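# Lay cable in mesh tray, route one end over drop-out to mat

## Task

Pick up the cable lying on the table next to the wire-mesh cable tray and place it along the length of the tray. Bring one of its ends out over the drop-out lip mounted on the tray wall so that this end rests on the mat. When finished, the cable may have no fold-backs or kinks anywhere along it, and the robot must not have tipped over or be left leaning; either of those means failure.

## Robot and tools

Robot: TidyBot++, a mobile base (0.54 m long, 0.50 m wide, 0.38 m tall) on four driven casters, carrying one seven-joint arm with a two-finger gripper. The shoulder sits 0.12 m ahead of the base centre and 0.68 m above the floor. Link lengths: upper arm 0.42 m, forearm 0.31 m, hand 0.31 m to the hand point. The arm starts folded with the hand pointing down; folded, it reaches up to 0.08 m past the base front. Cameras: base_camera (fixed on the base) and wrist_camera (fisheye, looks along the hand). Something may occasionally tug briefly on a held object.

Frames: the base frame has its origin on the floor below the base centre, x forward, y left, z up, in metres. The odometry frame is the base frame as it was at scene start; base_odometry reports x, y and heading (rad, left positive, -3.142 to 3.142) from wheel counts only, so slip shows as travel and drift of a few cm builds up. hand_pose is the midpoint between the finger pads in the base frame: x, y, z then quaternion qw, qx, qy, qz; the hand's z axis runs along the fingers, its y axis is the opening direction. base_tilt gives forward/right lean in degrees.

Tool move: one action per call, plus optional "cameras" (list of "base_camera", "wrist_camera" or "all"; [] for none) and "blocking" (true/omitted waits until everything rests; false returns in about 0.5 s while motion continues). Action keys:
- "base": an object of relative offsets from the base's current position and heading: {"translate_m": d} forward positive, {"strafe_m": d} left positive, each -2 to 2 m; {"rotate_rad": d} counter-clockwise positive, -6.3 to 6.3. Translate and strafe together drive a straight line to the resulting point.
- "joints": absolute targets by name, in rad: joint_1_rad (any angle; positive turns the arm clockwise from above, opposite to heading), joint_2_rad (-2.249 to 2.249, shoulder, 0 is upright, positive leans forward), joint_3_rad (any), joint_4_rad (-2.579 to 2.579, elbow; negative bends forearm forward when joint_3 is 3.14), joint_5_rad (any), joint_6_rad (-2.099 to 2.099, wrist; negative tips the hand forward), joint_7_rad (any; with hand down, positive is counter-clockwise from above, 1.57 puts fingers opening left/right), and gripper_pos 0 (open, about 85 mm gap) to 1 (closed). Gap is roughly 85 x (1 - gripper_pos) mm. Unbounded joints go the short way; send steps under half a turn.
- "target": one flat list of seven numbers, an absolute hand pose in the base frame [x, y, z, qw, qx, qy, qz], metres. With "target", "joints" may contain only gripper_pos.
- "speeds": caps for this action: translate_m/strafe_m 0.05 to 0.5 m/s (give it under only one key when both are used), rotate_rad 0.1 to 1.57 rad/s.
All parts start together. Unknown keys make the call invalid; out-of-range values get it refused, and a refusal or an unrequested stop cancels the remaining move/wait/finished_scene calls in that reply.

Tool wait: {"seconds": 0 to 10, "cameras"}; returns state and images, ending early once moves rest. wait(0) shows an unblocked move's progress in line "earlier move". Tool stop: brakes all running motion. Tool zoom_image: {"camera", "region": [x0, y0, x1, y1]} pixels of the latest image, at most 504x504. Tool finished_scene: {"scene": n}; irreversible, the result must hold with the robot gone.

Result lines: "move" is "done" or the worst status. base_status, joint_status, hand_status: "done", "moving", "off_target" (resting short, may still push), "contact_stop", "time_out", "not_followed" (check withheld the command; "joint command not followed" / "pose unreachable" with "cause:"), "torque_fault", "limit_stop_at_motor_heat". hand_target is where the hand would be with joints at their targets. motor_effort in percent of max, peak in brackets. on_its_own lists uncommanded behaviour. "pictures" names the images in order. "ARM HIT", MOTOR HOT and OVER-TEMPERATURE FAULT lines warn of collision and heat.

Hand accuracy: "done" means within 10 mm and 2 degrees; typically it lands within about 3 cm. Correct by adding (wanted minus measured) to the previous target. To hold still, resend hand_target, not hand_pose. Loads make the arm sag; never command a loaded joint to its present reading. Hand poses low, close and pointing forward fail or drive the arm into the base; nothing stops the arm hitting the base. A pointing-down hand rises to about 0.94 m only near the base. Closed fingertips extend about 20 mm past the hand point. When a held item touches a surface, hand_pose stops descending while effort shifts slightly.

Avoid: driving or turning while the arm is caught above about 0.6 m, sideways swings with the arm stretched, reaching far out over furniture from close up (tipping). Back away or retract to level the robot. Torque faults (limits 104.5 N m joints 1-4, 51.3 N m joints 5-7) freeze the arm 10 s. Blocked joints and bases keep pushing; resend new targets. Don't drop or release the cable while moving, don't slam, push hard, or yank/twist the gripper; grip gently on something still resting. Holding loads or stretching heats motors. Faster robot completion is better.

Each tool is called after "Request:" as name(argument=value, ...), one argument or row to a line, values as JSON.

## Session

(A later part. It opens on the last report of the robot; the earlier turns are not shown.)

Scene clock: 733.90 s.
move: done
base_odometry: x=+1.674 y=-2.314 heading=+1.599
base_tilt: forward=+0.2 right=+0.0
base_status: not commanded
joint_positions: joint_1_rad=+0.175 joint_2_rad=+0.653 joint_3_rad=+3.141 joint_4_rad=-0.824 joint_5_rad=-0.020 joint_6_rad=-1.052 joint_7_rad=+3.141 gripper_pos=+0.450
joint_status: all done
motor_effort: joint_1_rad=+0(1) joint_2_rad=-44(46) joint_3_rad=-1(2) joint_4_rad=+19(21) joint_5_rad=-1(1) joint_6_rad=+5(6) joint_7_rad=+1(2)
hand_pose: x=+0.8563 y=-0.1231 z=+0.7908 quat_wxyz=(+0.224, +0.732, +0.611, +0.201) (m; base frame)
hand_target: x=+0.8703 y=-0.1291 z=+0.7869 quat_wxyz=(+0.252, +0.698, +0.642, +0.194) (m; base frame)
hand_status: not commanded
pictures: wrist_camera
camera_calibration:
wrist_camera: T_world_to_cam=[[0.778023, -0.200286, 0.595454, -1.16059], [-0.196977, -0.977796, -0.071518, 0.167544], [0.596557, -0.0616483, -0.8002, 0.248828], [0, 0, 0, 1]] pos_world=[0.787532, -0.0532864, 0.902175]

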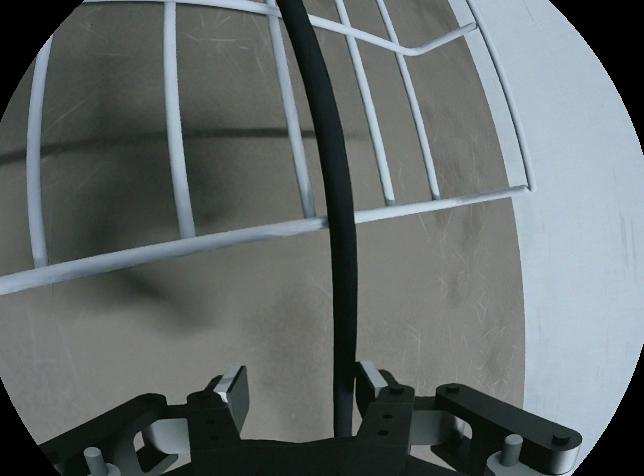

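Request:
move(
  joints={"joint_1_rad": 0.172, "joint_2_rad": 0.685, "joint_3_rad": 3.1416, "joint_4_rad": -0.825, "joint_5_rad": 0, "joint_6_rad": -0.95, "joint_7_rad": 3.23, "gripper_pos": 0.45},
  cameras=["wrist_camera"],
)

Request:
zoom_image(
  camera="wrist_camera",
  region=[180, 300, 460, 476],
)

Scene clock: 743.77 s.
move: done
base_odometry: x=+1.674 y=-2.314 heading=+1.599
base_tilt: forward=+0.2 right=-0.1
base_status: not commanded
joint_positions: joint_1_rad=+0.175 joint_2_rad=+0.664 joint_3_rad=+3.141 joint_4_rad=-0.824 joint_5_rad=-0.020 joint_6_rad=-0.998 joint_7_rad=+3.141 gripper_pos=+0.450
joint_status: all done
motor_effort: joint_1_rad=+0(1) joint_2_rad=-45(46) joint_3_rad=-1(1) joint_4_rad=+20(20) joint_5_rad=+0(1) joint_6_rad=+5(6) joint_7_rad=+1(1)
hand_pose: x=+0.8710 y=-0.1259 z=+0.7925 quat_wxyz=(+0.240, +0.727, +0.606, +0.215) (m; base frame)
hand_target: x=+0.8839 y=-0.1315 z=+0.7850 quat_wxyz=(+0.265, +0.694, +0.638, +0.204) (m; base frame)
hand_status: not commanded
pictures: wrist_camera
camera_calibration:
wrist_camera: T_world_to_cam=[[0.751459, -0.196542, 0.629826, -1.17723], [-0.194945, -0.978121, -0.0726357, 0.16693], [0.630322, -0.0681989, -0.773333, 0.189754], [0, 0, 0, 1]] pos_world=[0.79758, -0.0551569, 0.90032]

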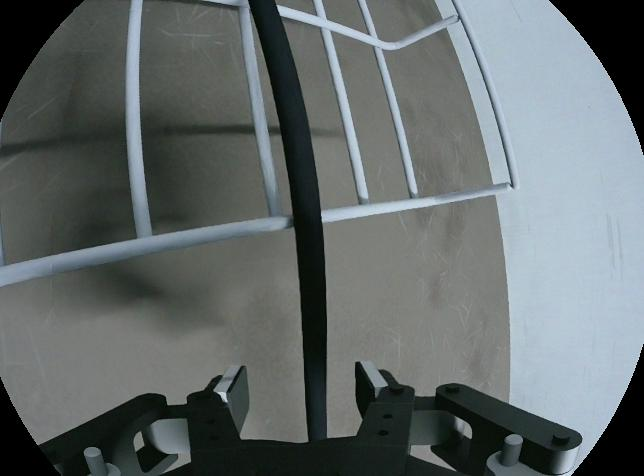

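Scaled by 1.800.

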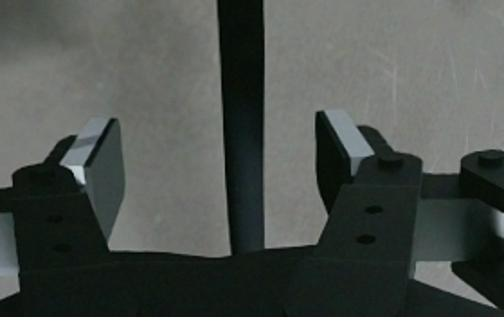

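Request:
move(
  joints={"joint_1_rad": 0.172, "joint_2_rad": 0.697, "joint_3_rad": 3.1416, "joint_4_rad": -0.825, "joint_5_rad": 0, "joint_6_rad": -0.95, "joint_7_rad": 3.23, "gripper_pos": 0.45},
  cameras=["wrist_camera"],
)

Request:
move(
  joints={"gripper_pos": 0.95},
  cameras=["wrist_camera"],
)

Scene clock: 753.07 s.
move: done
base_odometry: x=+1.674 y=-2.314 heading=+1.599
base_tilt: forward=+0.2 right=-0.1
base_status: not commanded
joint_positions: joint_1_rad=+0.175 joint_2_rad=+0.676 joint_3_rad=+3.141 joint_4_rad=-0.824 joint_5_rad=-0.020 joint_6_rad=-0.998 joint_7_rad=+3.141 gripper_pos=+0.450
joint_status: all done
motor_effort: joint_1_rad=+1(1) joint_2_rad=-45(46) joint_3_rad=-1(2) joint_4_rad=+20(20) joint_5_rad=-1(2) joint_6_rad=+5(6) joint_7_rad=+0(1)
hand_pose: x=+0.8722 y=-0.1261 z=+0.7836 quat_wxyz=(+0.236, +0.728, +0.608, +0.211) (m; base frame)
hand_target: x=+0.8851 y=-0.1317 z=+0.7757 quat_wxyz=(+0.261, +0.695, +0.639, +0.200) (m; base frame)
hand_status: not commanded
pictures: wrist_camera
camera_calibration:
wrist_camera: T_world_to_cam=[[0.758679, -0.197816, 0.620705, -1.17187], [-0.195783, -0.977973, -0.0723734, 0.166851], [0.621349, -0.066615, -0.780697, 0.195843], [0, 0, 0, 1]] pos_world=[0.800057, -0.0555941, 0.892357]

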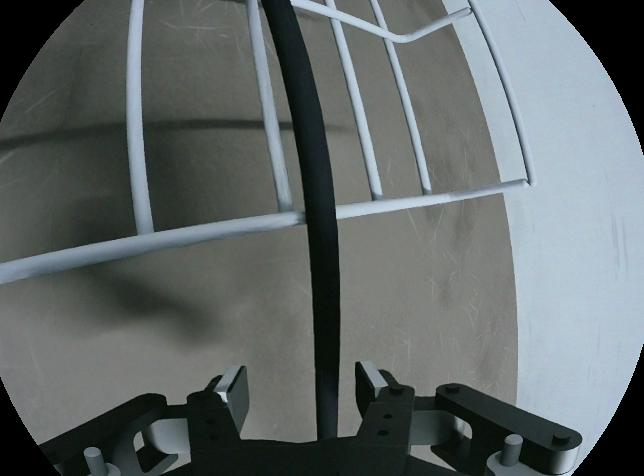

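Scene clock: 753.90 s.
move: done
base_odometry: x=+1.674 y=-2.314 heading=+1.599
base_tilt: forward=+0.2 right=-0.1
base_status: not commanded
joint_positions: joint_1_rad=+0.175 joint_2_rad=+0.676 joint_3_rad=+3.141 joint_4_rad=-0.824 joint_5_rad=-0.020 joint_6_rad=-0.997 joint_7_rad=+3.141 gripper_pos=+0.928
joint_status: all done
motor_effort: joint_1_rad=+0(1) joint_2_rad=-44(46) joint_3_rad=-1(1) joint_4_rad=+19(20) joint_5_rad=+0(1) joint_6_rad=+4(5) joint_7_rad=+1(2)
hand_pose: x=+0.8724 y=-0.1260 z=+0.7837 quat_wxyz=(+0.236, +0.728, +0.608, +0.211) (m; base frame)
hand_target: x=+0.8851 y=-0.1317 z=+0.7757 quat_wxyz=(+0.261, +0.695, +0.639, +0.200) (m; base frame)
hand_status: not commanded
pictures: wrist_camera
camera_calibration:
wrist_camera: T_world_to_cam=[[0.758345, -0.197604, 0.62118, -1.17211], [-0.19555, -0.978018, -0.0723883, 0.16682], [0.62183, -0.0665765, -0.780317, 0.195119], [0, 0, 0, 1]] pos_world=[0.800153, -0.0554701, 0.89242]

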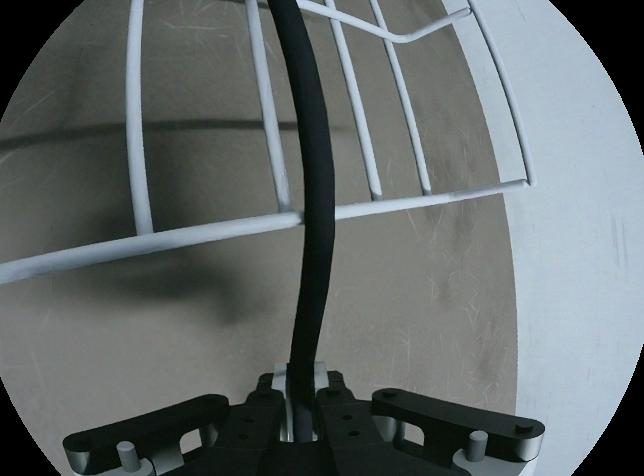

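Request:
move(
  joints={"joint_1_rad": 0.172, "joint_2_rad": 0.53, "joint_3_rad": 3.1416, "joint_4_rad": -0.80, "joint_5_rad": 0, "joint_6_rad": -1.10, "joint_7_rad": 3.23, "gripper_pos": 0.95},
  cameras=["wrist_camera"],
)

Request:
move(
  joints={"joint_1_rad": 0.172, "joint_2_rad": 0.50, "joint_3_rad": 3.1416, "joint_4_rad": -0.70, "joint_5_rad": 0, "joint_6_rad": -1.40, "joint_7_rad": 3.13, "gripper_pos": 0.95},
  cameras=["wrist_camera"],
)

Scene clock: 773.80 s.
move: done
base_odometry: x=+1.674 y=-2.314 heading=+1.599
base_tilt: forward=+0.3 right=+0.0
base_status: not commanded
joint_positions: joint_1_rad=+0.172 joint_2_rad=+0.521 joint_3_rad=+3.141 joint_4_rad=-0.808 joint_5_rad=-0.020 joint_6_rad=-1.057 joint_7_rad=+3.142 gripper_pos=+0.928
joint_status: all done
motor_effort: joint_1_rad=+0(2) joint_2_rad=-41(51) joint_3_rad=-1(3) joint_4_rad=+20(22) joint_5_rad=-1(2) joint_6_rad=+6(6) joint_7_rad=+0(2)
hand_pose: x=+0.8375 y=-0.1179 z=+0.8950 quat_wxyz=(+0.276, +0.712, +0.597, +0.245) (m; base frame)
hand_target: x=+0.8299 y=-0.1221 z=+0.8840 quat_wxyz=(+0.276, +0.690, +0.635, +0.212) (m; base frame)
hand_status: not commanded
pictures: wrist_camera
camera_calibration:
wrist_camera: T_world_to_cam=[[0.687426, -0.181692, 0.70316, -1.22532], [-0.183695, -0.980217, -0.073697, 0.166932], [0.702639, -0.0785058, -0.707202, 0.169651], [0, 0, 0, 1]] pos_world=[0.753778, -0.045683, 0.993875]

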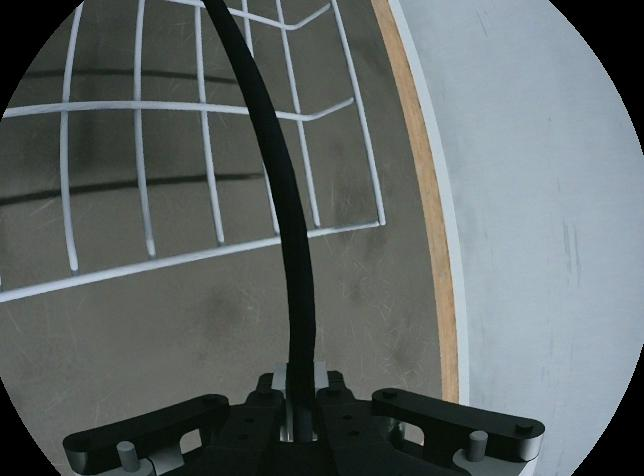

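Scene clock: 775.07 s.
move: done
base_odometry: x=+1.674 y=-2.314 heading=+1.599
base_tilt: forward=+0.1 right=-0.1
base_status: not commanded
joint_positions: joint_1_rad=+0.172 joint_2_rad=+0.500 joint_3_rad=+3.141 joint_4_rad=-0.717 joint_5_rad=-0.020 joint_6_rad=-1.349 joint_7_rad=+3.141 gripper_pos=+0.928
joint_status: all done
motor_effort: joint_1_rad=+0(2) joint_2_rad=-39(43) joint_3_rad=-2(3) joint_4_rad=+19(21) joint_5_rad=-1(2) joint_6_rad=+4(6) joint_7_rad=+1(1)
hand_pose: x=+0.7764 y=-0.1067 z=+0.8988 quat_wxyz=(+0.211, +0.733, +0.618, +0.190) (m; base frame)
hand_target: x=+0.7648 y=-0.1108 z=+0.8982 quat_wxyz=(+0.204, +0.741, +0.616, +0.173) (m; base frame)
hand_status: not commanded
pictures: wrist_camera
camera_calibration:
wrist_camera: T_world_to_cam=[[0.800995, -0.196223, 0.565601, -1.15002], [-0.191117, -0.979137, -0.0690336, 0.16867], [0.567346, -0.0528003, -0.821785, 0.426979], [0, 0, 0, 1]] pos_world=[0.711148, -0.0379638, 1.01298]

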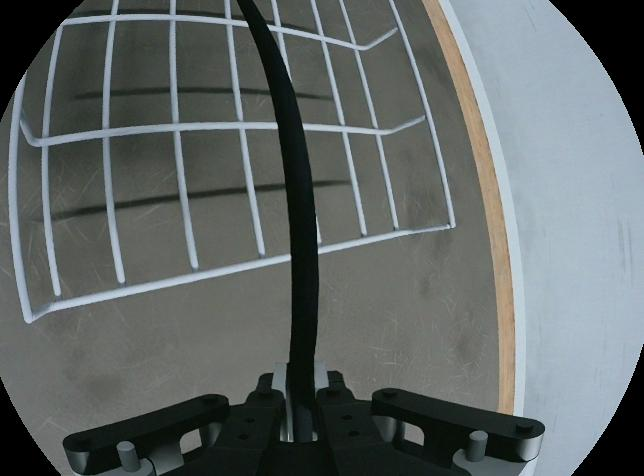

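Request:
move(
  joints={"joint_1_rad": 0.15, "joint_2_rad": 0.45, "joint_3_rad": 3.1416, "joint_4_rad": -0.52, "joint_5_rad": 0, "joint_6_rad": -1.80, "joint_7_rad": 3.0, "gripper_pos": 0.95},
  cameras=["wrist_camera"],
)

Request:
move(
  joints={"joint_1_rad": 0.08, "joint_2_rad": 0.25, "joint_3_rad": 3.1416, "joint_4_rad": -0.82, "joint_5_rad": 0, "joint_6_rad": -1.90, "joint_7_rad": 2.8, "gripper_pos": 0.95},
  cameras=["wrist_camera"],
)

Scene clock: 793.33 s.
move: done
base_odometry: x=+1.674 y=-2.314 heading=+1.599
base_tilt: forward=+0.2 right=-0.1
base_status: not commanded
joint_positions: joint_1_rad=+0.158 joint_2_rad=+0.447 joint_3_rad=+3.141 joint_4_rad=-0.535 joint_5_rad=-0.020 joint_6_rad=-1.748 joint_7_rad=+3.088 gripper_pos=+0.928
joint_status: all done
motor_effort: joint_1_rad=+0(2) joint_2_rad=-35(41) joint_3_rad=-1(3) joint_4_rad=+17(20) joint_5_rad=-1(2) joint_6_rad=+3(4) joint_7_rad=+1(2)
hand_pose: x=+0.6807 y=-0.0816 z=+0.9507 quat_wxyz=(+0.146, +0.759, +0.618, +0.144) (m; base frame)
hand_target: x=+0.6683 y=-0.0817 z=+0.9483 quat_wxyz=(+0.131, +0.789, +0.587, +0.130) (m; base frame)
hand_status: not commanded
pictures: wrist_camera
camera_calibration:
wrist_camera: T_world_to_cam=[[0.874063, -0.241572, 0.421494, -1.01425], [-0.228107, -0.970095, -0.0829616, 0.217709], [0.42893, -0.0236321, -0.903028, 0.699071], [0, 0, 0, 1]] pos_world=[0.636324, -0.0172949, 1.07684]

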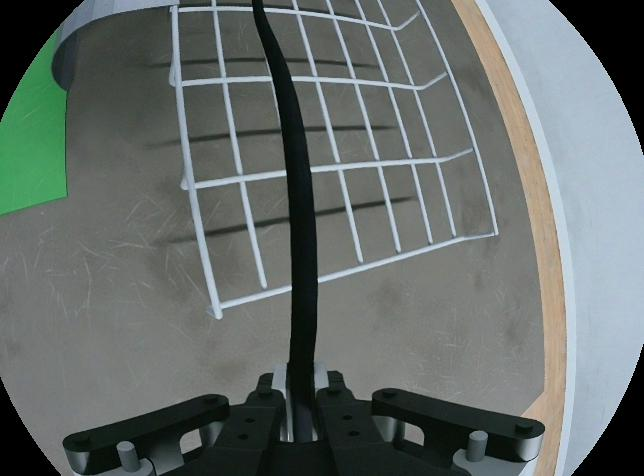

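Scene clock: 794.70 s.
move: done
base_odometry: x=+1.674 y=-2.314 heading=+1.599
base_tilt: forward=+0.1 right=-0.2
base_status: not commanded
joint_positions: joint_1_rad=+0.090 joint_2_rad=+0.254 joint_3_rad=+3.141 joint_4_rad=-0.798 joint_5_rad=-0.020 joint_6_rad=-1.848 joint_7_rad=+2.893 gripper_pos=+0.928
joint_status: all done
motor_effort: joint_1_rad=+0(1) joint_2_rad=-28(36) joint_3_rad=-1(3) joint_4_rad=+16(18) joint_5_rad=-1(2) joint_6_rad=+2(4) joint_7_rad=+1(2)
hand_pose: x=+0.5708 y=-0.0334 z=+0.9427 quat_wxyz=(+0.071, +0.808, +0.577, +0.098) (m; base frame)
hand_target: x=+0.5507 y=-0.0333 z=+0.9337 quat_wxyz=(+0.052, +0.836, +0.541, +0.068) (m; base frame)
hand_status: not commanded
pictures: wrist_camera
camera_calibration:
wrist_camera: T_world_to_cam=[[0.893608, -0.372535, 0.250364, -0.757395], [-0.35508, -0.927935, -0.113377, 0.341273], [0.274558, 0.012415, -0.96149, 0.884585], [0, 0, 0, 1]] pos_world=[0.555124, 0.0235414, 1.07884]

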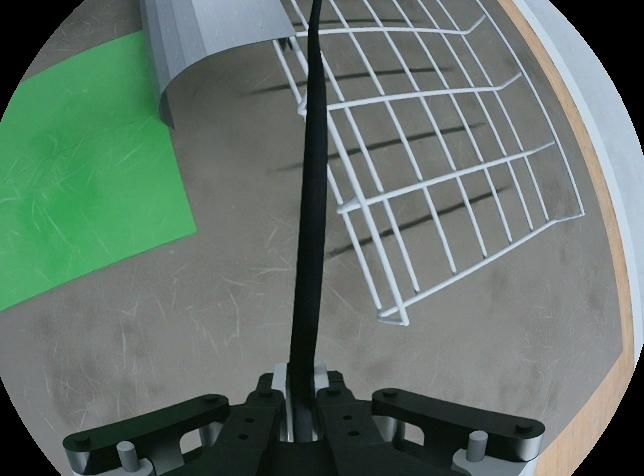

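Request:
move(
  base={"strafe_m": 0.15},
  speeds={"strafe_m": 0.15},
  joints={"joint_1_rad": 0.0, "joint_2_rad": 0.15, "joint_3_rad": 3.1416, "joint_4_rad": -0.95, "joint_5_rad": 0, "joint_6_rad": -1.95, "joint_7_rad": 2.5, "gripper_pos": 0.95},
  cameras=["wrist_camera"],
)

Scene clock: 802.97 s.
move: done
base_odometry: x=+1.524 y=-2.318 heading=+1.599
base_tilt: forward=+0.2 right=+0.0
base_status: done
joint_positions: joint_1_rad=+0.004 joint_2_rad=+0.150 joint_3_rad=+3.143 joint_4_rad=-0.931 joint_5_rad=-0.019 joint_6_rad=-1.903 joint_7_rad=+2.590 gripper_pos=+0.928
joint_status: all done
motor_effort: joint_1_rad=+0(4) joint_2_rad=-22(29) joint_3_rad=-1(3) joint_4_rad=+16(17) joint_5_rad=-1(3) joint_6_rad=+2(3) joint_7_rad=+1(2)
hand_pose: x=+0.5083 y=+0.0050 z=+0.9383 quat_wxyz=(+0.031, +0.870, +0.487, +0.073) (m; base frame)
hand_target: x=+0.4905 y=+0.0013 z=+0.9305 quat_wxyz=(+0.021, +0.893, +0.448, +0.041) (m; base frame)
hand_status: not commanded
pictures: wrist_camera
camera_calibration:
wrist_camera: T_world_to_cam=[[0.810846, -0.56642, 0.147298, -0.546407], [-0.551929, -0.823776, -0.129488, 0.468856], [0.194685, 0.0236973, -0.98058, 0.955446], [0, 0, 0, 1]] pos_world=[0.515816, 0.0540951, 1.07809]

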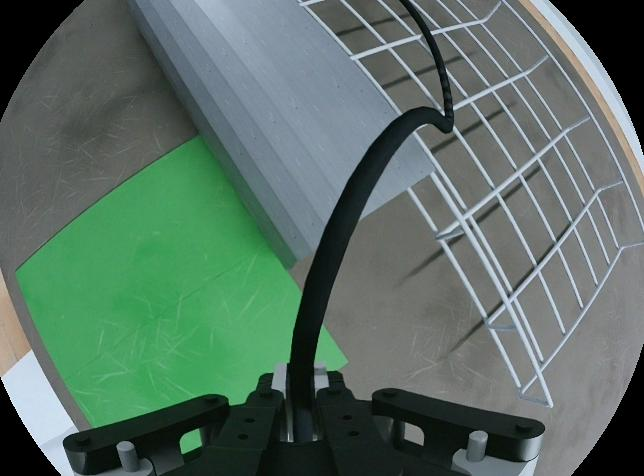

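Request:
move(
  base={"strafe_m": 0.06},
  speeds={"strafe_m": 0.1},
  joints={"joint_1_rad": 0.0, "joint_2_rad": -0.06, "joint_3_rad": 3.1416, "joint_4_rad": -1.28, "joint_5_rad": 0, "joint_6_rad": -1.90, "joint_7_rad": 2.3, "gripper_pos": 0.95},
  cameras=["wrist_camera"],
)

Scene clock: 812.67 s.
move: done
base_odometry: x=+1.464 y=-2.320 heading=+1.598
base_tilt: forward=+0.1 right=-0.1
base_status: done
joint_positions: joint_1_rad=+0.002 joint_2_rad=-0.052 joint_3_rad=+3.142 joint_4_rad=-1.258 joint_5_rad=-0.019 joint_6_rad=-1.903 joint_7_rad=+2.392 gripper_pos=+0.928
joint_status: all done
motor_effort: joint_1_rad=+0(2) joint_2_rad=-16(24) joint_3_rad=-1(3) joint_4_rad=+16(17) joint_5_rad=+0(2) joint_6_rad=+0(2) joint_7_rad=+1(2)
hand_pose: x=+0.4009 y=+0.0063 z=+0.9029 quat_wxyz=(-0.002, +0.916, +0.401, +0.018) (m; base frame)
hand_target: x=+0.3957 y=+0.0014 z=+0.8986 quat_wxyz=(+0.004, +0.934, +0.357, +0.010) (m; base frame)
hand_status: not commanded
pictures: wrist_camera
camera_calibration:
wrist_camera: T_world_to_cam=[[0.697484, -0.715637, 0.0371398, -0.307493], [-0.713107, -0.698263, -0.062507, 0.409404], [0.0706657, 0.017113, -0.997353, 1.0065], [0, 0, 0, 1]] pos_world=[0.435296, 0.0485936, 1.04085]

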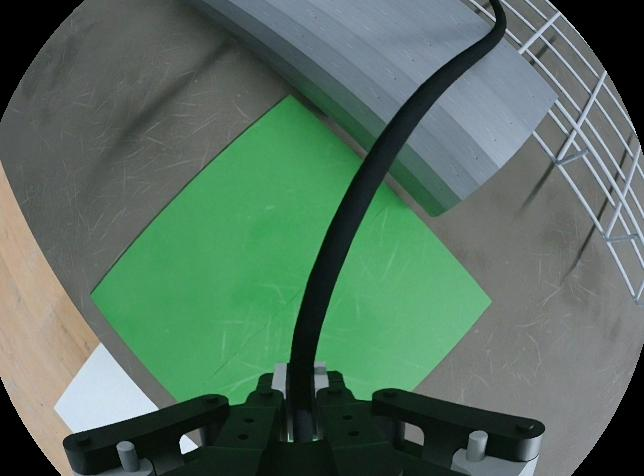

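Request:
move(
  joints={"joint_1_rad": 0.0, "joint_2_rad": -0.15, "joint_3_rad": 3.1416, "joint_4_rad": -1.60, "joint_5_rad": 0, "joint_6_rad": -1.63, "joint_7_rad": 2.2, "gripper_pos": 0.95},
  cameras=["wrist_camera"],
)

Request:
move(
  joints={"joint_1_rad": 0.0, "joint_2_rad": -0.14, "joint_3_rad": 3.1416, "joint_4_rad": -1.82, "joint_5_rad": 0, "joint_6_rad": -1.41, "joint_7_rad": 2.2, "gripper_pos": 0.95},
  cameras=["wrist_camera"],
)

Scene clock: 822.30 s.
move: done
base_odometry: x=+1.464 y=-2.320 heading=+1.598
base_tilt: forward=+0.2 right=-0.1
base_status: not commanded
joint_positions: joint_1_rad=+0.002 joint_2_rad=-0.135 joint_3_rad=+3.142 joint_4_rad=-1.579 joint_5_rad=-0.019 joint_6_rad=-1.685 joint_7_rad=+2.291 gripper_pos=+0.928
joint_status: all done
motor_effort: joint_1_rad=+0(1) joint_2_rad=-13(16) joint_3_rad=+0(1) joint_4_rad=+17(18) joint_5_rad=+0(2) joint_6_rad=+0(1) joint_7_rad=+0(2)
hand_pose: x=+0.3781 y=+0.0066 z=+0.8272 quat_wxyz=(-0.007, +0.936, +0.352, +0.009) (m; base frame)
hand_target: x=+0.3873 y=+0.0013 z=+0.8250 quat_wxyz=(+0.010, +0.950, +0.309, +0.029) (m; base frame)
hand_status: not commanded
pictures: wrist_camera
camera_calibration:
wrist_camera: T_world_to_cam=[[0.619293, -0.784895, 0.0204101, -0.244692], [-0.783518, -0.619469, -0.0485535, 0.403232], [0.0507529, 0.0140771, -0.998612, 0.94126], [0, 0, 0, 1]] pos_world=[0.419704, 0.0444817, 0.964526]

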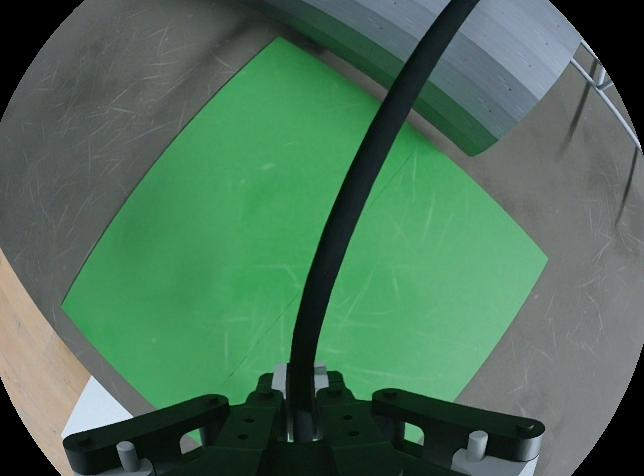

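Scene clock: 823.53 s.
move: done
base_odometry: x=+1.464 y=-2.320 heading=+1.598
base_tilt: forward=+0.1 right=-0.1
base_status: not commanded
joint_positions: joint_1_rad=+0.002 joint_2_rad=-0.136 joint_3_rad=+3.142 joint_4_rad=-1.797 joint_5_rad=-0.019 joint_6_rad=-1.467 joint_7_rad=+2.289 gripper_pos=+0.928
joint_status: all done
motor_effort: joint_1_rad=+0(1) joint_2_rad=-12(14) joint_3_rad=+0(1) joint_4_rad=+17(18) joint_5_rad=-1(2) joint_6_rad=+0(1) joint_7_rad=+0(2)
hand_pose: x=+0.3794 y=+0.0066 z=+0.7592 quat_wxyz=(-0.007, +0.937, +0.349, +0.010) (m; base frame)
hand_target: x=+0.3888 y=+0.0013 z=+0.7533 quat_wxyz=(+0.008, +0.951, +0.309, +0.025) (m; base frame)
hand_status: not commanded
pictures: wrist_camera
camera_calibration:
wrist_camera: T_world_to_cam=[[0.614764, -0.788418, 0.0214959, -0.243147], [-0.786948, -0.614983, -0.050086, 0.403344], [0.0527083, 0.013875, -0.998514, 0.872483], [0, 0, 0, 1]] pos_world=[0.420902, 0.0442431, 0.896615]

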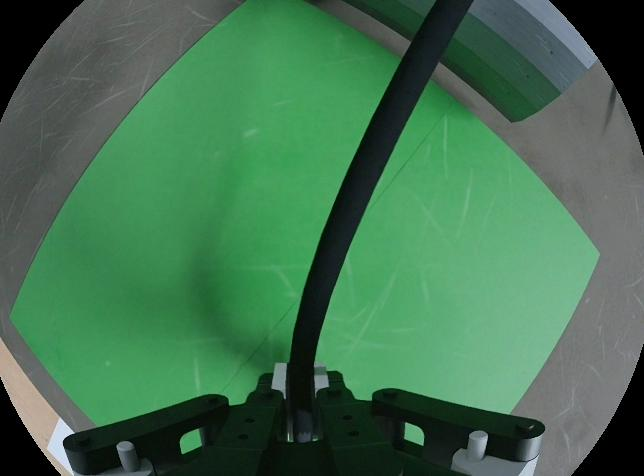

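Request:
move(
  joints={"joint_1_rad": 0.0, "joint_2_rad": -0.14, "joint_3_rad": 3.1416, "joint_4_rad": -1.865, "joint_5_rad": 0, "joint_6_rad": -1.365, "joint_7_rad": 2.2, "gripper_pos": 0.95},
  cameras=["wrist_camera"],
)

Scene clock: 828.33 s.
move: done
base_odometry: x=+1.464 y=-2.320 heading=+1.598
base_tilt: forward=+0.2 right=-0.2
base_status: not commanded
joint_positions: joint_1_rad=+0.002 joint_2_rad=-0.136 joint_3_rad=+3.142 joint_4_rad=-1.840 joint_5_rad=-0.019 joint_6_rad=-1.412 joint_7_rad=+2.289 gripper_pos=+0.928
joint_status: all done
motor_effort: joint_1_rad=+1(1) joint_2_rad=-11(13) joint_3_rad=+0(1) joint_4_rad=+15(16) joint_5_rad=-1(2) joint_6_rad=+0(1) joint_7_rad=+0(2)
hand_pose: x=+0.3815 y=+0.0066 z=+0.7459 quat_wxyz=(-0.004, +0.937, +0.349, +0.015) (m; base frame)
hand_target: x=+0.3870 y=+0.0013 z=+0.7393 quat_wxyz=(+0.008, +0.951, +0.309, +0.025) (m; base frame)
hand_status: not commanded
pictures: wrist_camera
camera_calibration:
wrist_camera: T_world_to_cam=[[0.613453, -0.789205, 0.0288405, -0.249187], [-0.787094, -0.613978, -0.0592699, 0.411234], [0.0644835, 0.0136591, -0.997825, 0.854078], [0, 0, 0, 1]] pos_world=[0.42147, 0.0441636, 0.883781]

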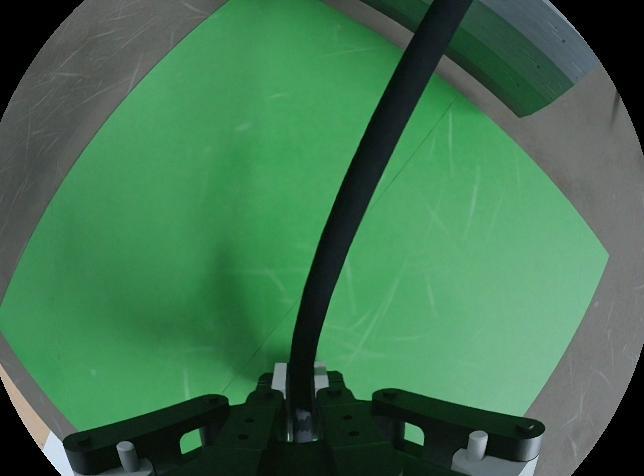

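Request:
move(
  joints={"gripper_pos": 0.6},
  cameras=["wrist_camera"],
)

Request:
move(
  joints={"joint_1_rad": 0.0, "joint_2_rad": -0.14, "joint_3_rad": 3.1416, "joint_4_rad": -1.50, "joint_5_rad": 0, "joint_6_rad": -1.75, "joint_7_rad": 2.2},
  cameras=["wrist_camera"],
)

Scene clock: 835.20 s.
move: done
base_odometry: x=+1.464 y=-2.320 heading=+1.598
base_tilt: forward=+0.2 right=-0.1
base_status: not commanded
joint_positions: joint_1_rad=+0.002 joint_2_rad=-0.136 joint_3_rad=+3.142 joint_4_rad=-1.846 joint_5_rad=-0.019 joint_6_rad=-1.412 joint_7_rad=+2.289 gripper_pos=+0.600
joint_status: all done
motor_effort: joint_1_rad=+0(1) joint_2_rad=-13(14) joint_3_rad=+0(1) joint_4_rad=+16(17) joint_5_rad=+0(1) joint_6_rad=+0(0) joint_7_rad=+1(2)
hand_pose: x=+0.3794 y=+0.0066 z=+0.7440 quat_wxyz=(-0.005, +0.937, +0.349, +0.013) (m; base frame)
hand_target: x=+0.3870 y=+0.0013 z=+0.7393 quat_wxyz=(+0.008, +0.951, +0.309, +0.025) (m; base frame)
hand_status: not commanded
pictures: wrist_camera
camera_calibration:
wrist_camera: T_world_to_cam=[[0.613521, -0.789279, 0.025111, -0.245064], [-0.787513, -0.613882, -0.0545127, 0.406057], [0.0584409, 0.0136694, -0.998197, 0.85486], [0, 0, 0, 1]] pos_world=[0.420168, 0.0441618, 0.881608]

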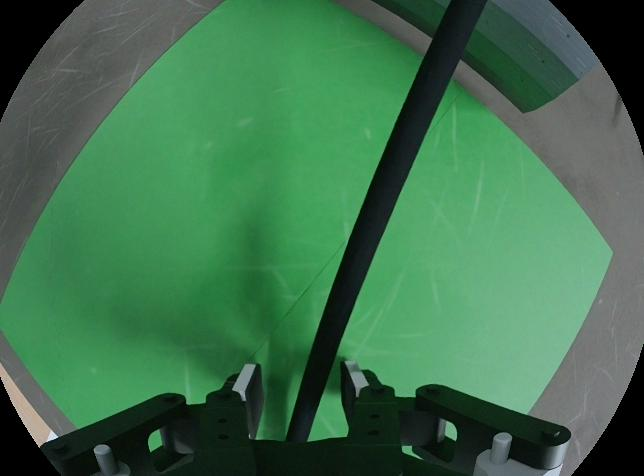

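Scene clock: 836.70 s.
move: done
base_odometry: x=+1.464 y=-2.320 heading=+1.598
base_tilt: forward=+0.2 right=-0.1
base_status: not commanded
joint_positions: joint_1_rad=+0.002 joint_2_rad=-0.136 joint_3_rad=+3.142 joint_4_rad=-1.517 joint_5_rad=-0.019 joint_6_rad=-1.694 joint_7_rad=+2.289 gripper_pos=+0.600
joint_status: all done
motor_effort: joint_1_rad=+0(1) joint_2_rad=-13(14) joint_3_rad=+0(1) joint_4_rad=+16(18) joint_5_rad=+0(2) joint_6_rad=+0(1) joint_7_rad=+1(1)
hand_pose: x=+0.3914 y=+0.0066 z=+0.8476 quat_wxyz=(+0.003, +0.936, +0.351, +0.035) (m; base frame)
hand_target: x=+0.3775 y=+0.0013 z=+0.8531 quat_wxyz=(+0.005, +0.951, +0.309, +0.015) (m; base frame)
hand_status: not commanded
pictures: wrist_camera
camera_calibration:
wrist_camera: T_world_to_cam=[[0.615888, -0.785956, 0.054361, -0.280771], [-0.780745, -0.618127, -0.0914093, 0.449791], [0.105446, 0.0138558, -0.994329, 0.935902], [0, 0, 0, 1]] pos_world=[0.425409, 0.044387, 0.986973]

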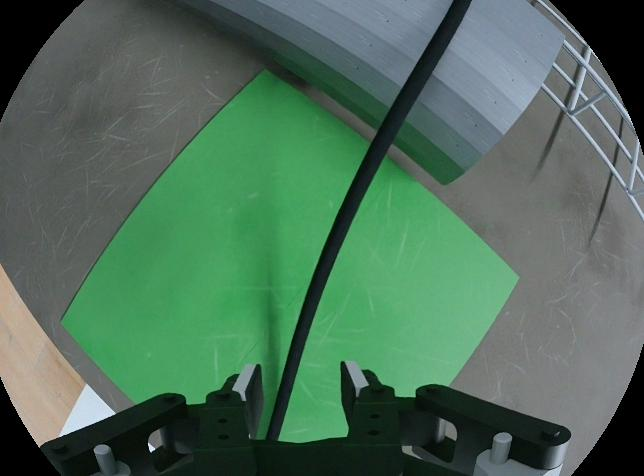

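Smooth. Now an overview.

Request:
move(
  joints={"joint_1_rad": 0.0, "joint_2_rad": -0.2, "joint_3_rad": 3.1416, "joint_4_rad": -1.3, "joint_5_rad": 0, "joint_6_rad": -1.95, "joint_7_rad": 2.2},
  cameras=[],
)

Request:
move(
  base={"translate_m": -0.2},
  cameras=[],
)

Request:
move(
  joints={"joint_1_rad": 0.0, "joint_2_rad": -0.3, "joint_3_rad": 3.1416, "joint_4_rad": -1.35, "joint_5_rad": 0, "joint_6_rad": -1.15, "joint_7_rad": 1.57},
  cameras=["wrist_camera"],
)

Scene clock: 845.27 s.
move: done
base_odometry: x=+1.464 y=-2.320 heading=+1.598
base_tilt: forward=+0.2 right=-0.2
base_status: not commanded
joint_positions: joint_1_rad=+0.002 joint_2_rad=-0.196 joint_3_rad=+3.142 joint_4_rad=-1.315 joint_5_rad=-0.019 joint_6_rad=-1.895 joint_7_rad=+2.289 gripper_pos=+0.600
joint_status: all done
motor_effort: joint_1_rad=+0(2) joint_2_rad=-10(15) joint_3_rad=+0(1) joint_4_rad=+16(18) joint_5_rad=+0(2) joint_6_rad=+1(1) joint_7_rad=+1(2)
hand_pose: x=+0.3594 y=+0.0064 z=+0.9232 quat_wxyz=(+0.014, +0.933, +0.353, +0.063) (m; base frame)
hand_target: x=+0.3440 y=+0.0013 z=+0.9268 quat_wxyz=(+0.014, +0.950, +0.309, +0.044) (m; base frame)
hand_status: not commanded
pictures: none
No camera images: "cameras" was empty.

Scene clock: 846.90 s.
move: done
base_odometry: x=+1.469 y=-2.520 heading=+1.598
base_tilt: forward=+0.1 right=-0.1
base_status: done
joint_positions: joint_1_rad=+0.002 joint_2_rad=-0.206 joint_3_rad=+3.142 joint_4_rad=-1.314 joint_5_rad=-0.019 joint_6_rad=-1.904 joint_7_rad=+2.289 gripper_pos=+0.600
joint_status: not commanded
motor_effort: joint_1_rad=+0(1) joint_2_rad=-9(13) joint_3_rad=+0(1) joint_4_rad=+16(16) joint_5_rad=-1(2) joint_6_rad=+1(2) joint_7_rad=+1(2)
hand_pose: x=+0.3544 y=+0.0064 z=+0.9254 quat_wxyz=(+0.015, +0.933, +0.353, +0.064) (m; base frame)
hand_target: x=+0.3440 y=+0.0013 z=+0.9268 quat_wxyz=(+0.014, +0.950, +0.309, +0.044) (m; base frame)
hand_status: not commanded
pictures: none
No camera images: "cameras" was empty.

Scene clock: 848.37 s.
move: done
base_odometry: x=+1.469 y=-2.520 heading=+1.598
base_tilt: forward=+0.1 right=-0.1
base_status: not commanded
joint_positions: joint_1_rad=+0.002 joint_2_rad=-0.290 joint_3_rad=+3.142 joint_4_rad=-1.334 joint_5_rad=-0.019 joint_6_rad=-1.203 joint_7_rad=+1.658 gripper_pos=+0.600
joint_status: all done
motor_effort: joint_1_rad=+0(1) joint_2_rad=-9(11) joint_3_rad=+0(1) joint_4_rad=+18(20) joint_5_rad=-1(2) joint_6_rad=+6(7) joint_7_rad=+1(2)
hand_pose: x=+0.5131 y=+0.0059 z=+1.0487 quat_wxyz=(+0.010, +0.901, +0.039, +0.433) (m; base frame)
hand_target: x=+0.5190 y=+0.0013 z=+1.0570 quat_wxyz=(+0.000, +0.891, +0.000, +0.454) (m; base frame)
hand_status: not commanded
pictures: wrist_camera
camera_calibration:
wrist_camera: T_world_to_cam=[[0.00815156, -0.999545, 0.0290543, -0.0276234], [-0.602897, -0.028093, -0.797324, 1.20838], [0.797777, -0.0110173, -0.602851, 0.357376], [0, 0, 0, 1]] pos_world=[0.44365, 0.0102737, 1.17972]

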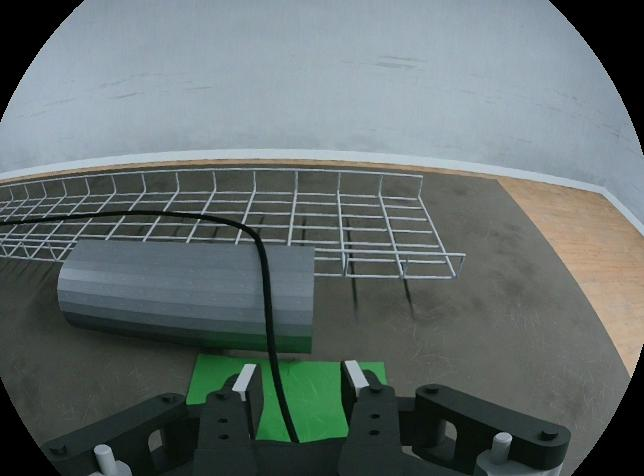

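Request:
zoom_image(
  camera="wrist_camera",
  region=[60, 160, 360, 380],
)

Request:
move(
  joints={"joint_1_rad": 0.35, "joint_2_rad": -0.3, "joint_4_rad": -1.35, "joint_6_rad": -1.4, "joint_7_rad": 1.57, "joint_3_rad": 3.1416, "joint_5_rad": 0},
  cameras=["wrist_camera"],
)

Request:
move(
  joints={"joint_1_rad": -0.6, "joint_2_rad": -0.3, "joint_4_rad": -1.35, "joint_6_rad": -1.15, "joint_7_rad": 1.57, "joint_3_rad": 3.1416, "joint_5_rad": 0},
  cameras=["wrist_camera"],
)

Scaled by 1.680.

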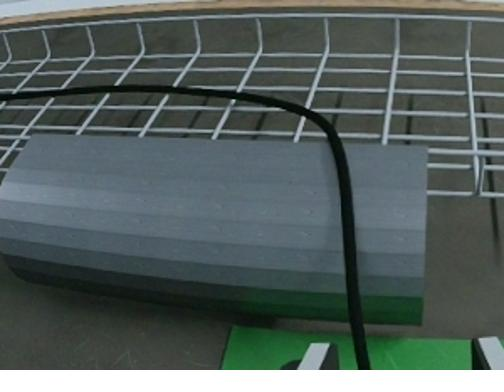

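Scene clock: 859.20 s.
move: done
base_odometry: x=+1.469 y=-2.520 heading=+1.598
base_tilt: forward=+0.2 right=+0.0
base_status: not commanded
joint_positions: joint_1_rad=+0.339 joint_2_rad=-0.290 joint_3_rad=+3.142 joint_4_rad=-1.334 joint_5_rad=-0.019 joint_6_rad=-1.349 joint_7_rad=+1.658 gripper_pos=+0.600
joint_status: all done
motor_effort: joint_1_rad=+0(1) joint_2_rad=-9(11) joint_3_rad=+0(1) joint_4_rad=+18(20) joint_5_rad=+0(3) joint_6_rad=+6(7) joint_7_rad=+0(3)
hand_pose: x=+0.4637 y=-0.1145 z=+1.0154 quat_wxyz=(+0.068, +0.923, -0.116, +0.360) (m; base frame)
hand_target: x=+0.4453 y=-0.1177 z=+1.0004 quat_wxyz=(+0.059, +0.926, -0.164, +0.334) (m; base frame)
hand_status: not commanded
pictures: wrist_camera
camera_calibration:
wrist_camera: T_world_to_cam=[[-0.317213, -0.947931, 0.0283446, 0.0109816], [-0.68243, 0.207408, -0.700908, 1.11456], [0.658533, -0.24168, -0.712689, 0.525063], [0, 0, 0, 1]] pos_world=[0.418323, -0.0938626, 1.1551]

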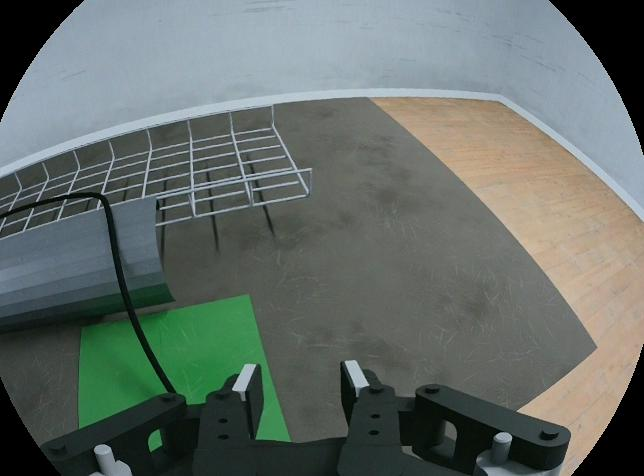

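Scene clock: 861.43 s.
move: done
base_odometry: x=+1.469 y=-2.520 heading=+1.598
base_tilt: forward=+0.2 right=-0.1
base_status: not commanded
joint_positions: joint_1_rad=-0.589 joint_2_rad=-0.290 joint_3_rad=+3.142 joint_4_rad=-1.334 joint_5_rad=-0.019 joint_6_rad=-1.209 joint_7_rad=+1.658 gripper_pos=+0.600
joint_status: all done
motor_effort: joint_1_rad=+0(1) joint_2_rad=-9(10) joint_3_rad=+0(2) joint_4_rad=+18(20) joint_5_rad=+0(3) joint_6_rad=+6(7) joint_7_rad=+1(2)
hand_pose: x=+0.4420 y=+0.2237 z=+1.0472 quat_wxyz=(-0.116, +0.851, +0.300, +0.414) (m; base frame)
hand_target: x=+0.4484 y=+0.2270 z=+1.0570 quat_wxyz=(-0.134, +0.852, +0.263, +0.433) (m; base frame)
hand_status: not commanded
pictures: wrist_camera
camera_calibration:
wrist_camera: T_world_to_cam=[[0.563689, -0.82548, 0.0289612, -0.0936446], [-0.489299, -0.361962, -0.793454, 1.19082], [0.665463, 0.43309, -0.60794, 0.380033], [0, 0, 0, 1]] pos_world=[0.382557, 0.189142, 1.17861]

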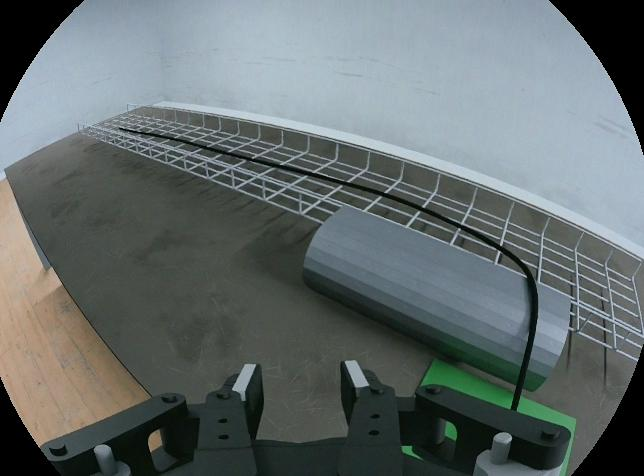

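Request:
zoom_image(
  camera="wrist_camera",
  region=[380, 160, 640, 420],
)

Request:
zoom_image(
  camera="wrist_camera",
  region=[70, 90, 330, 230],
)

Scaled by 1.938.

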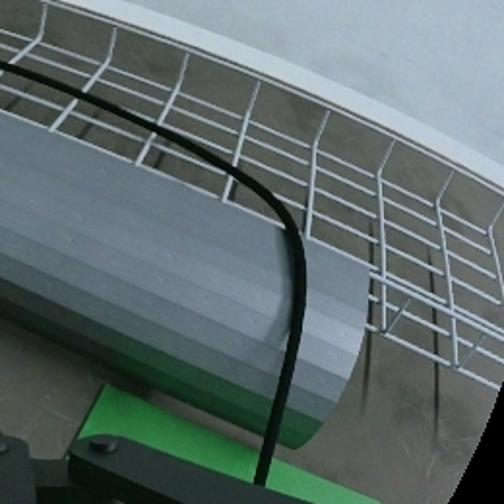

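Scaled by 1.938.

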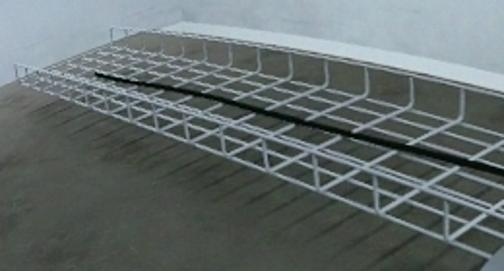

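Request:
move(
  joints={"joint_1_rad": 0.0, "joint_2_rad": -0.3, "joint_4_rad": -1.25, "joint_6_rad": -1.75, "joint_7_rad": 1.57, "joint_3_rad": 3.1416, "joint_5_rad": 0},
  cameras=["wrist_camera"],
)

Scene clock: 873.67 s.
move: done
base_odometry: x=+1.469 y=-2.520 heading=+1.598
base_tilt: forward=+0.2 right=-0.1
base_status: not commanded
joint_positions: joint_1_rad=-0.011 joint_2_rad=-0.290 joint_3_rad=+3.142 joint_4_rad=-1.268 joint_5_rad=-0.019 joint_6_rad=-1.698 joint_7_rad=+1.658 gripper_pos=+0.600
joint_status: all done
motor_effort: joint_1_rad=+0(2) joint_2_rad=-7(10) joint_3_rad=+0(1) joint_4_rad=+16(20) joint_5_rad=+0(2) joint_6_rad=+4(7) joint_7_rad=+1(3)
hand_pose: x=+0.3990 y=+0.0101 z=+0.9826 quat_wxyz=(+0.000, +0.972, +0.051, +0.231) (m; base frame)
hand_target: x=+0.3834 y=+0.0013 z=+0.9852 quat_wxyz=(+0.000, +0.976, +0.000, +0.219) (m; base frame)
hand_status: not commanded
pictures: wrist_camera
camera_calibration:
wrist_camera: T_world_to_cam=[[0.0409238, -0.998847, 0.0251151, -0.0297472], [-0.879358, -0.04794, -0.473742, 0.879509], [0.4744, -0.00269778, -0.880305, 0.810162], [0, 0, 0, 1]] pos_world=[0.39028, 0.0146364, 1.1306]

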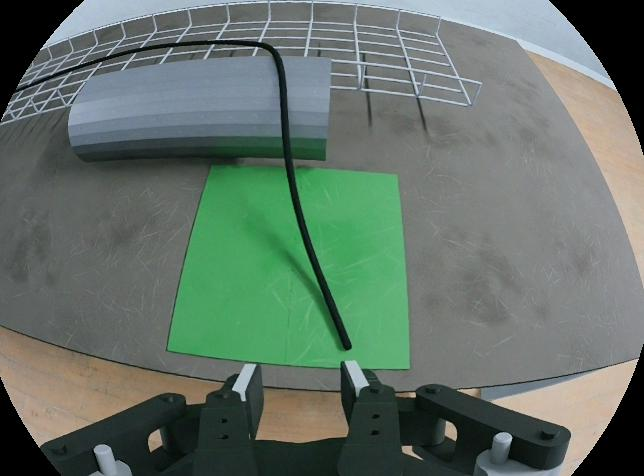

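Request:
finished_scene(
  scene=2,
)

The scene is finished: the task was done.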